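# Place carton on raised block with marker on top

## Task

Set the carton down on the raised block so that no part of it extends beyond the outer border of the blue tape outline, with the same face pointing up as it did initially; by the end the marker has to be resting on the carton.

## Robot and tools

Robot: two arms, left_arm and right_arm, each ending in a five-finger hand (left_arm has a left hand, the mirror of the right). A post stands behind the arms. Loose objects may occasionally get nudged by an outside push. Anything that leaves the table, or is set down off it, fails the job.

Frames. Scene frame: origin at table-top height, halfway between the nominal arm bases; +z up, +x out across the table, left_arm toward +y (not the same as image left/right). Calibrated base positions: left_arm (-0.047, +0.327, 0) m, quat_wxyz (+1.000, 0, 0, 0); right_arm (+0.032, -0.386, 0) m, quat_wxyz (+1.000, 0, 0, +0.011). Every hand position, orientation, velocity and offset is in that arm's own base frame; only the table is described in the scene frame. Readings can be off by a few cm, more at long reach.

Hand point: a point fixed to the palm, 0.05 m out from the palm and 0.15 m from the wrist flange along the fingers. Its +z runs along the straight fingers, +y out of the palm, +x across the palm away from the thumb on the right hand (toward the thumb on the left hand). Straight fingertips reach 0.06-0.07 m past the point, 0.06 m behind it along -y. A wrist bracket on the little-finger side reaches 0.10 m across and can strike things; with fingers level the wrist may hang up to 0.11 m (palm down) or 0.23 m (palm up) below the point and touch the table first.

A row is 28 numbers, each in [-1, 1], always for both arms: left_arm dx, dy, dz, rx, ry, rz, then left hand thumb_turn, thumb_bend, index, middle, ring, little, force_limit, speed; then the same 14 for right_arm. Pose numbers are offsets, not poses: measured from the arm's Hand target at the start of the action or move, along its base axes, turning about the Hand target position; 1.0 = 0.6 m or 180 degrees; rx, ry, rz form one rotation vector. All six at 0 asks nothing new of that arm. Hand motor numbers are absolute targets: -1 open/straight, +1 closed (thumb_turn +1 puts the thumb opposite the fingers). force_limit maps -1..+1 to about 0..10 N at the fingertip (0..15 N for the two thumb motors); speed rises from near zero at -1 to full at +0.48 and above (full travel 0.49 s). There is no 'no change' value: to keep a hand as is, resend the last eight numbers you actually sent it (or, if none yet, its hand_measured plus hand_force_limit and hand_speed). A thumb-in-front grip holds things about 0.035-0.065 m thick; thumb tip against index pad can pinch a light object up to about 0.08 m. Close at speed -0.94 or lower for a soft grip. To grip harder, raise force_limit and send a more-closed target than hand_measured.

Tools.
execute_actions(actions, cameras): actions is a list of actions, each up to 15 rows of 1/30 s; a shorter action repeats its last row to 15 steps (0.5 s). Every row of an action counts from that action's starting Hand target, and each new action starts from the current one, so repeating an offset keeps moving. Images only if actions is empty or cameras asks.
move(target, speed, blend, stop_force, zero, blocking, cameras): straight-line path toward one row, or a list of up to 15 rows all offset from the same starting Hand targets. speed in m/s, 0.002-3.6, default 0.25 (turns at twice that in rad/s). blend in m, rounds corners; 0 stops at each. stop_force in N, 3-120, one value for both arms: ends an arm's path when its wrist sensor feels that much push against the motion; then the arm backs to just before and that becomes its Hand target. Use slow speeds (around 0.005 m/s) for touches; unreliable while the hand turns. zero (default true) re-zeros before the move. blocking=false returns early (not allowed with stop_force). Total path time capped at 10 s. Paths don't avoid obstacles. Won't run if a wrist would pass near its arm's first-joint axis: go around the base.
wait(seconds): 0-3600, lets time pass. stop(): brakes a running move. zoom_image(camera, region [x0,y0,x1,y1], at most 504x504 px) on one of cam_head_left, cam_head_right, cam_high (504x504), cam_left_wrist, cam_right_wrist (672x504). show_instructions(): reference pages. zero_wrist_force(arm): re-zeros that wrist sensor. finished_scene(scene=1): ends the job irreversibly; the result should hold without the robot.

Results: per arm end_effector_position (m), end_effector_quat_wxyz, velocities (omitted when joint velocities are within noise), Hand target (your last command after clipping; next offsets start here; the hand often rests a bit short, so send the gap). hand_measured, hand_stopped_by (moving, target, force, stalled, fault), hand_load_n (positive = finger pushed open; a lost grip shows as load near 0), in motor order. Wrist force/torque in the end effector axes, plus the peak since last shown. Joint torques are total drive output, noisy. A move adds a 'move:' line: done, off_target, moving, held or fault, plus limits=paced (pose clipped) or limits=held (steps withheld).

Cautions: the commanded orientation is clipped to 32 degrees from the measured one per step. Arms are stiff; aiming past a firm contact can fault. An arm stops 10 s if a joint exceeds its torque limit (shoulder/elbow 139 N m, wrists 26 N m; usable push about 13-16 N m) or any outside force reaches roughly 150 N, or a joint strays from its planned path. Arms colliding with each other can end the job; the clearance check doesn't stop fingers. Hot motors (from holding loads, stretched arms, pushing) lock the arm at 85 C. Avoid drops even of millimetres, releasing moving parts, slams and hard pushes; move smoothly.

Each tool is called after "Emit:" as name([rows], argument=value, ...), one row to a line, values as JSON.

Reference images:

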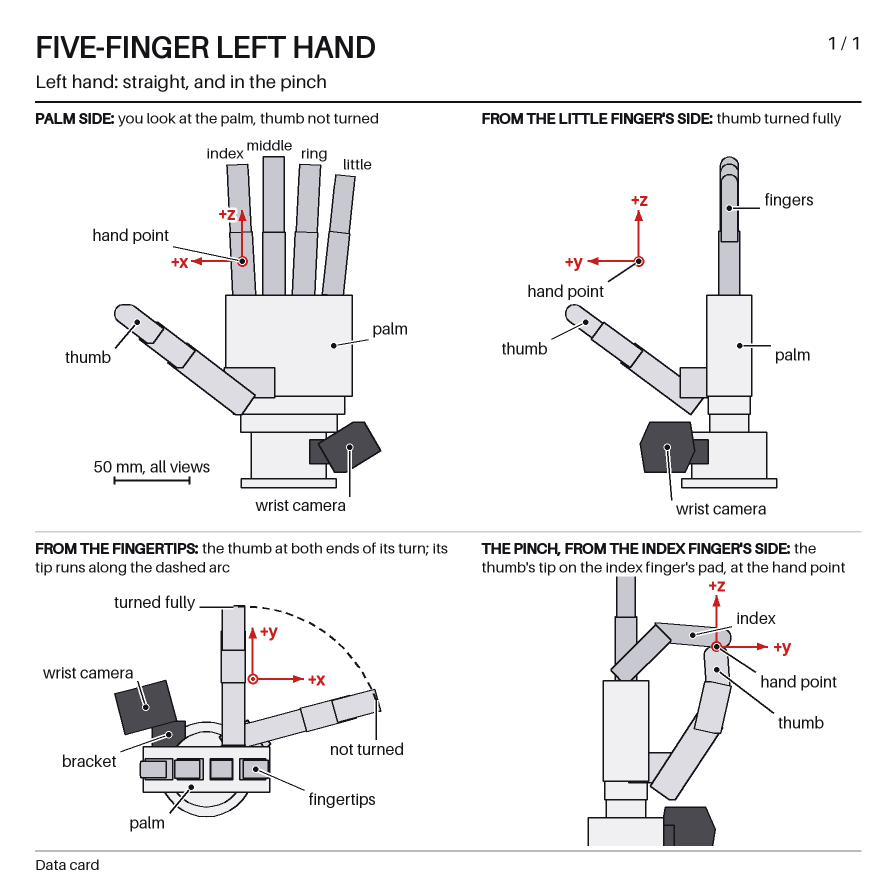

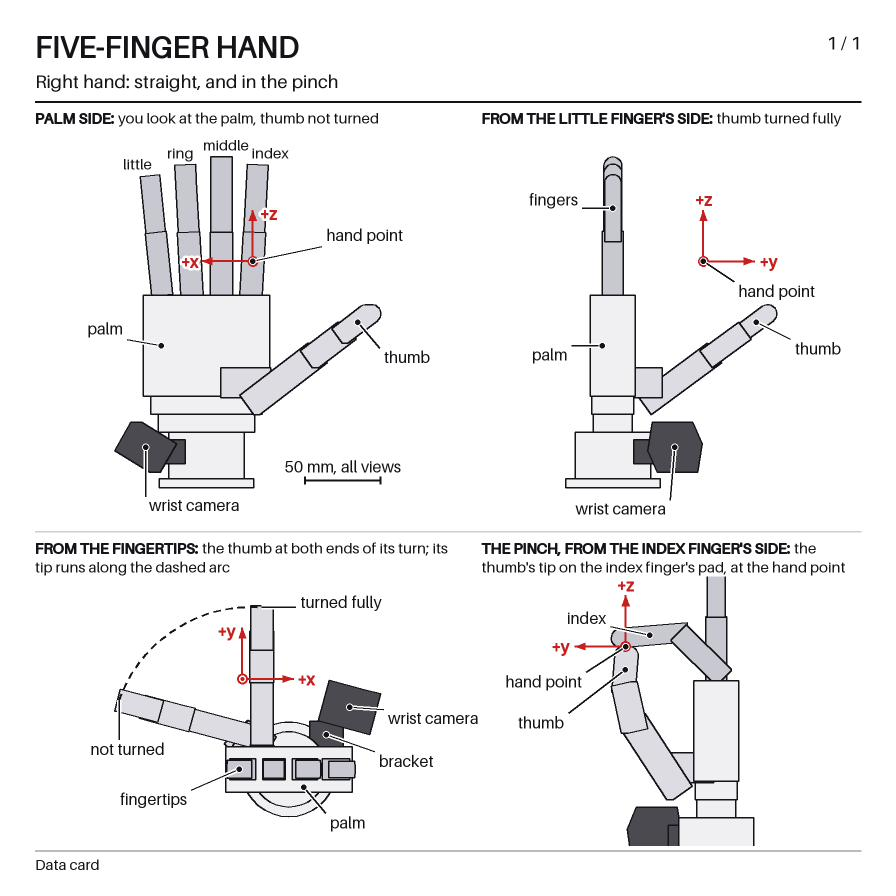

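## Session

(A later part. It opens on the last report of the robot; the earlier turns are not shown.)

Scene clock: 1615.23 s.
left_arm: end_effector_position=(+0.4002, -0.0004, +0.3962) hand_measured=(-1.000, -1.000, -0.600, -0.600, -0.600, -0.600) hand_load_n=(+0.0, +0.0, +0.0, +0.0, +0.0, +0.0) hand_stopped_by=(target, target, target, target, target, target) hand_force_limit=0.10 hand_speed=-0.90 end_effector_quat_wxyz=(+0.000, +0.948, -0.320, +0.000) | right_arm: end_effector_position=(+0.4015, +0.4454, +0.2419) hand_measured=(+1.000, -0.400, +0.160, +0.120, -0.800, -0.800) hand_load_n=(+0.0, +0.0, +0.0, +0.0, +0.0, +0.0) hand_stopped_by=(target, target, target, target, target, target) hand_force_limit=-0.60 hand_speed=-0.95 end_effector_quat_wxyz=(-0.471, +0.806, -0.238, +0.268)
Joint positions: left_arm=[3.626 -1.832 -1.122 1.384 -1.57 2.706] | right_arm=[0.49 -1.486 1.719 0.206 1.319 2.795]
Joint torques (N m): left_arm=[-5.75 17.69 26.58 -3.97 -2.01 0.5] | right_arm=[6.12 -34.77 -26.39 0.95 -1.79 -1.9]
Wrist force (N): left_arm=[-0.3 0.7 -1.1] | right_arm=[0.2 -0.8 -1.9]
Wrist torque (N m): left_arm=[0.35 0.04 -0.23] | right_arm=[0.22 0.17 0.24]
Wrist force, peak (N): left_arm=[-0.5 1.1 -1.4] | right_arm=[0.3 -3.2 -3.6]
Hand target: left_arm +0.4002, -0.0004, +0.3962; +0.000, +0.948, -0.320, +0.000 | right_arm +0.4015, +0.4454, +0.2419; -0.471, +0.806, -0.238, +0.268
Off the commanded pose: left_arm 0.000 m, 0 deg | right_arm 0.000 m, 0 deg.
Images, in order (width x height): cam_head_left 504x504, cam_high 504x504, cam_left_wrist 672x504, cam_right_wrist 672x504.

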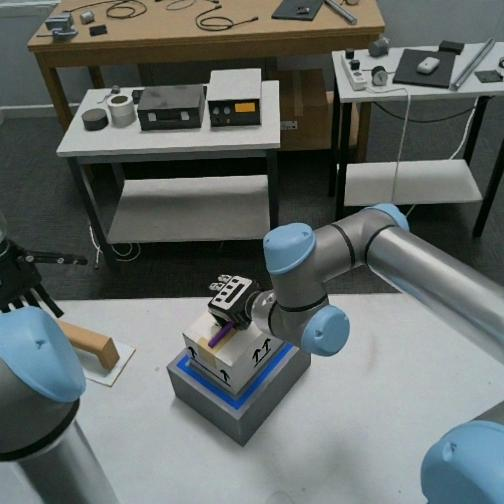

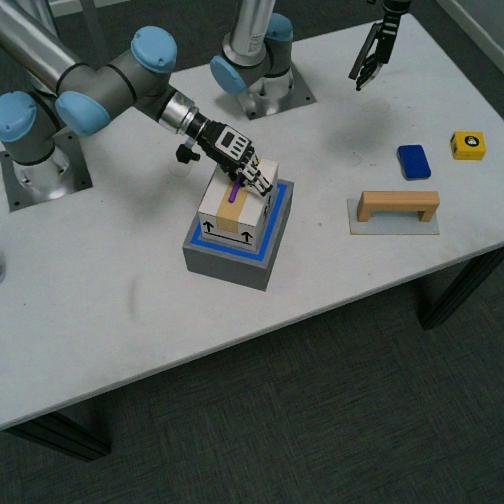

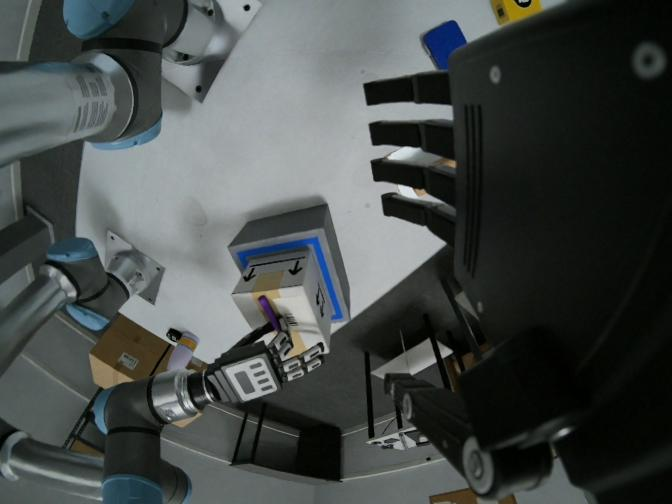

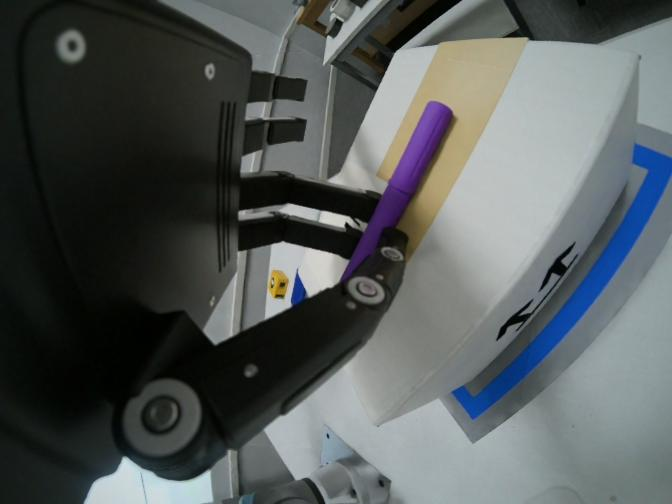

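Emit:
move([
  [0,0,0,0,0,0,-1,-1,-0.6,-0.6,-0.6,-0.6,0.1,-0.9,0,0,0.0058,0,0,0,1,-0.40,0.16,0.12,-0.8,-0.8,-0.6,-0.95],
  [0,0,0,0,0,0,-1,-1,-0.6,-0.6,-0.6,-0.6,0.1,-0.9,0,0,0.0060,0,0,0,1,-0.50,0,0,-0.8,-0.8,-0.6,-0.85],
], speed=0.01, cameras=["cam_high","cam_head_left","cam_left_wrist","cam_right_wrist"])

Emit:
zoom_image(camera="cam_right_wrist", region=[320, 160, 440, 280])

Emit:
zoom_image(camera="cam_left_wrist", region=[210, 230, 370, 390])

Scene clock: 1622.47 s.
left_arm: end_effector_position=(+0.4002, -0.0004, +0.3962) hand_measured=(-1.000, -1.000, -0.600, -0.600, -0.600, -0.600) hand_load_n=(+0.0, +0.0, +0.0, +0.0, +0.0, +0.0) hand_stopped_by=(target, target, target, target, target, target) hand_force_limit=0.10 hand_speed=-0.90 end_effector_quat_wxyz=(+0.000, +0.948, -0.320, +0.000) | right_arm: end_effector_position=(+0.4015, +0.4454, +0.2455) hand_measured=(+1.000, -0.500, +0.000, +0.000, -0.800, -0.800) hand_load_n=(+0.5, +0.0, +0.0, +0.0, +0.0, +0.0) hand_stopped_by=(target, target, target, target, target, target) hand_force_limit=-0.60 hand_speed=-0.85 end_effector_quat_wxyz=(-0.471, +0.806, -0.238, +0.268)
Joint positions: left_arm=[3.626 -1.832 -1.122 1.384 -1.57 2.706] | right_arm=[0.49 -1.488 1.712 0.216 1.319 2.795]
Joint torques (N m): left_arm=[-5.96 17.44 27.18 -3.89 -2.07 0.47] | right_arm=[6.36 -35.01 -26.97 1.05 -1.47 -1.84]
Wrist force (N): left_arm=[-0.2 0.5 -1.1] | right_arm=[0.4 -0.6 -0.7]
Wrist torque (N m): left_arm=[0.32 0.02 -0.23] | right_arm=[0.18 0.12 0.25]
Wrist force, peak (N): left_arm=[-0.3 0.8 -1.5] | right_arm=[0.3 -1.2 -2.0]
Hand target: left_arm +0.4002, -0.0004, +0.3962; +0.000, +0.948, -0.320, +0.000 | right_arm +0.4015, +0.4454, +0.2455; -0.471, +0.806, -0.238, +0.268
Off the commanded pose: left_arm 0.000 m, 0 deg | right_arm 0.000 m, 0 deg.
move: done
Images, in order (width x height): cam_head_left 504x504, cam_high 504x504, cam_left_wrist 672x504, cam_right_wrist 672x504.

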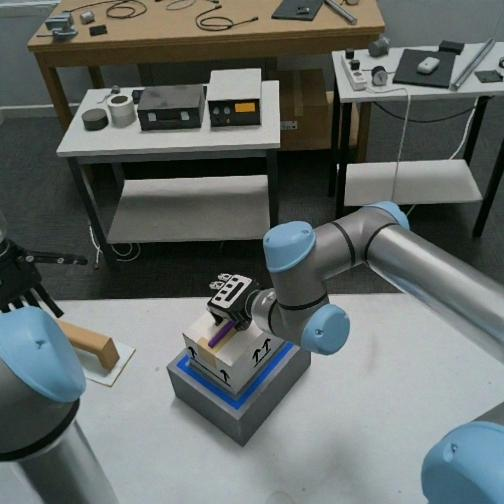

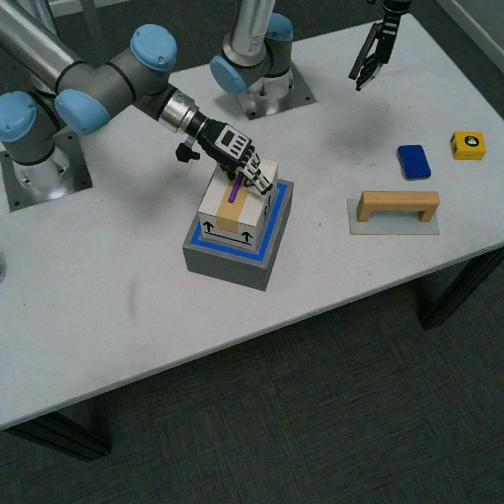

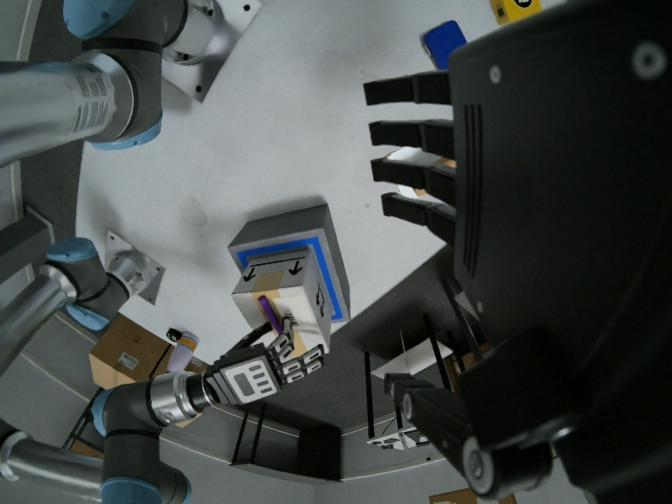

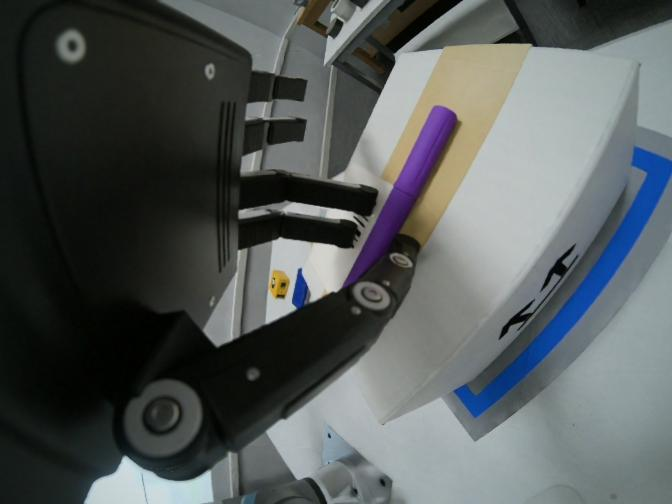

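Scaled by 4.200 from the camera's image (finer frame: 960x720).

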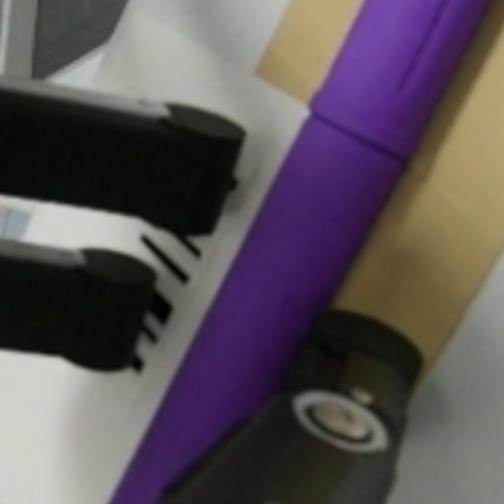

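Scaled by 3.150 from the camera's image (finer frame: 960x720).

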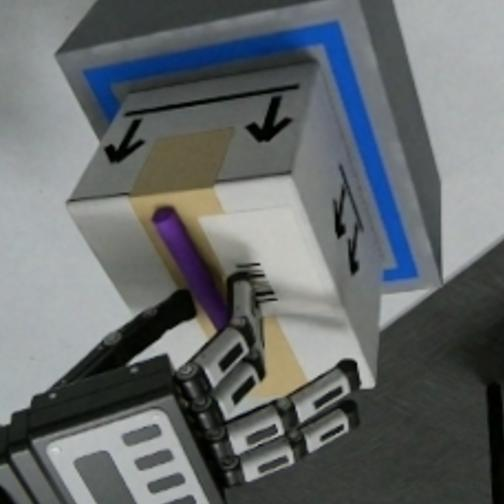

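Emit:
move([
  [0,0,0,0,0,0,-1,-1,-0.6,-0.6,-0.6,-0.6,0.1,-0.9,0,0,0.05,0,0,0,1,-0.50,0,0,-0.8,-0.8,-0.6,-0.85],
  [0,0,0,0,0,0,-1,-1,-0.6,-0.6,-0.6,-0.6,0.1,-0.9,0,0,0.17,0,0,0,1,-0.50,0,0,-0.8,-0.8,-0.6,-0.85],
  [0,0,0,0,0,0,-1,-1,-0.6,-0.6,-0.6,-0.6,0.1,-0.9,-0.15,-0.3,0.17,0,0,0,1,-0.50,0,0,-0.8,-0.8,-0.6,-0.85],
], speed=[0.03,0.1,0.2], blend=[0.005,0.02,0], cameras=["all"])

Emit:
zoom_image(camera="cam_high", region=[170, 130, 310, 300])

Emit:
zoom_image(camera="cam_head_left", region=[155, 260, 325, 450])

Scene clock: 1630.77 s.
left_arm: end_effector_position=(+0.4002, -0.0004, +0.3962) hand_measured=(-1.000, -1.000, -0.600, -0.600, -0.600, -0.600) hand_load_n=(+0.0, +0.0, +0.0, +0.0, +0.0, +0.0) hand_stopped_by=(target, target, target, target, target, target) hand_force_limit=0.10 hand_speed=-0.90 end_effector_quat_wxyz=(+0.000, +0.948, -0.320, +0.000) | right_arm: end_effector_position=(+0.3115, +0.2654, +0.3475) hand_measured=(+1.000, -0.500, +0.000, +0.000, -0.800, -0.800) hand_load_n=(+0.0, +0.0, +0.0, +0.0, +0.0, +0.0) hand_stopped_by=(target, target, target, target, target, target) hand_force_limit=-0.60 hand_speed=-0.85 end_effector_quat_wxyz=(-0.471, +0.806, -0.238, +0.268)
Joint positions: left_arm=[3.626 -1.832 -1.122 1.384 -1.57 2.706] | right_arm=[-0.111 -1.977 1.878 0.717 0.794 2.45]
Joint torques (N m): left_arm=[-6 17.79 27.02 -3.95 -2.04 0.42] | right_arm=[-7.17 -14.07 -13.17 1.84 -3.07 -2.19]
Wrist force (N): left_arm=[-0.2 0.7 -1.2] | right_arm=[0.1 -0.5 -0.6]
Wrist torque (N m): left_arm=[0.35 0.02 -0.23] | right_arm=[0.14 0.15 0.25]
Wrist force, peak (N): left_arm=[-0.3 0.7 -1.5] | right_arm=[0.2 -1.2 -0.9]
Hand target: left_arm +0.4002, -0.0004, +0.3962; +0.000, +0.948, -0.320, +0.000 | right_arm +0.3115, +0.2654, +0.3475; -0.471, +0.806, -0.238, +0.268
Off the commanded pose: left_arm 0.000 m, 0 deg | right_arm 0.000 m, 0 deg.
move: done

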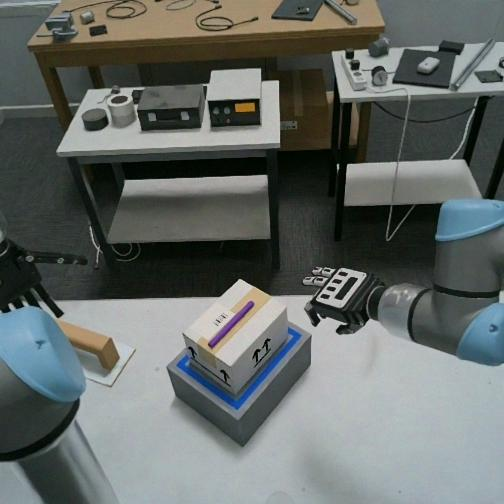

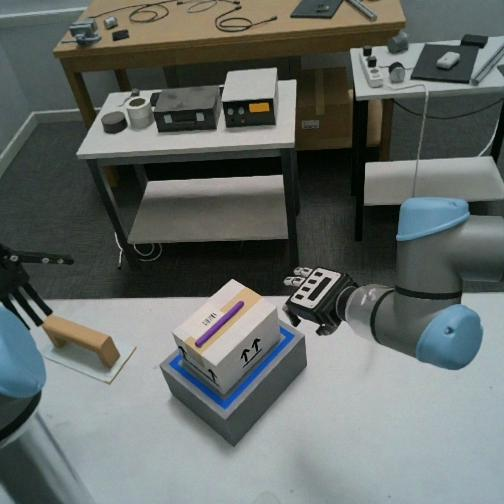

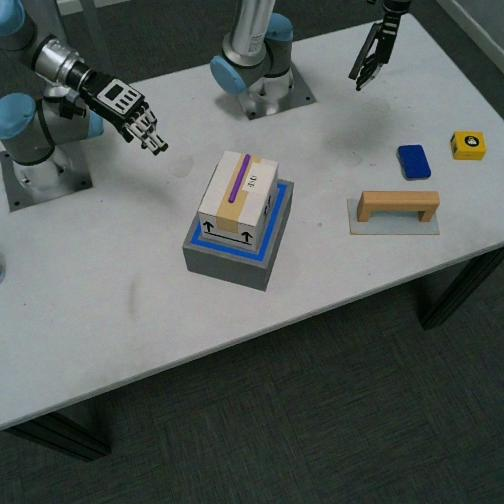

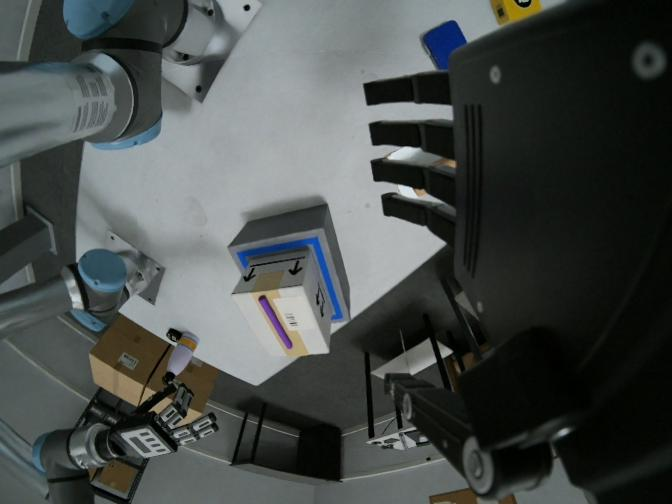

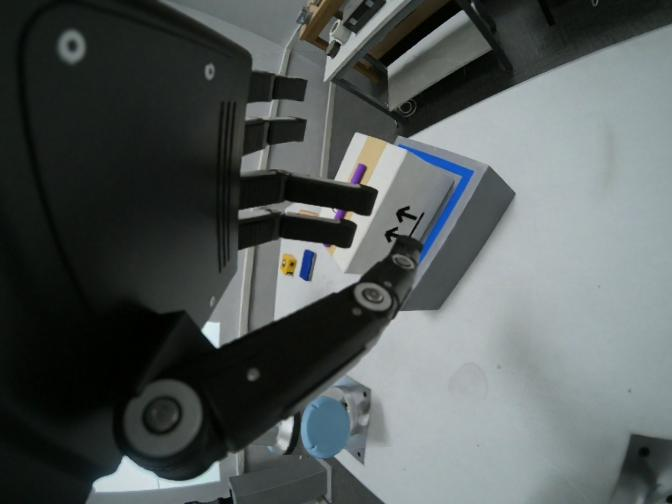

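Scaled by 2.965 from the camera's image (finer frame: 720x720).

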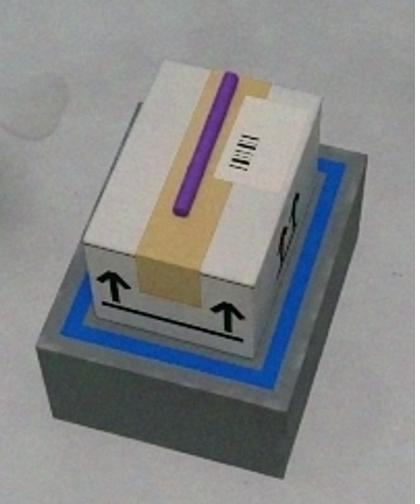

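Scaled by 2.653 from the camera's image (finer frame: 720x720).

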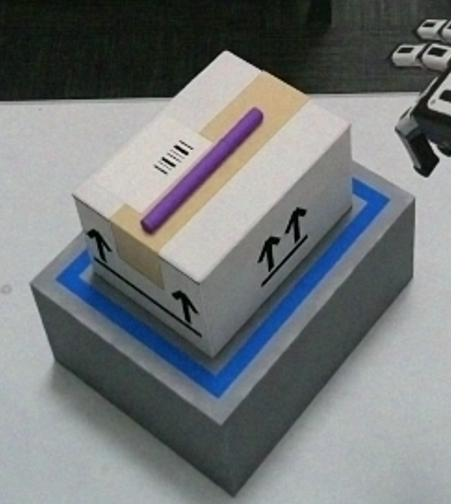

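Emit:
finished_scene()

The scene is finished: the task was done.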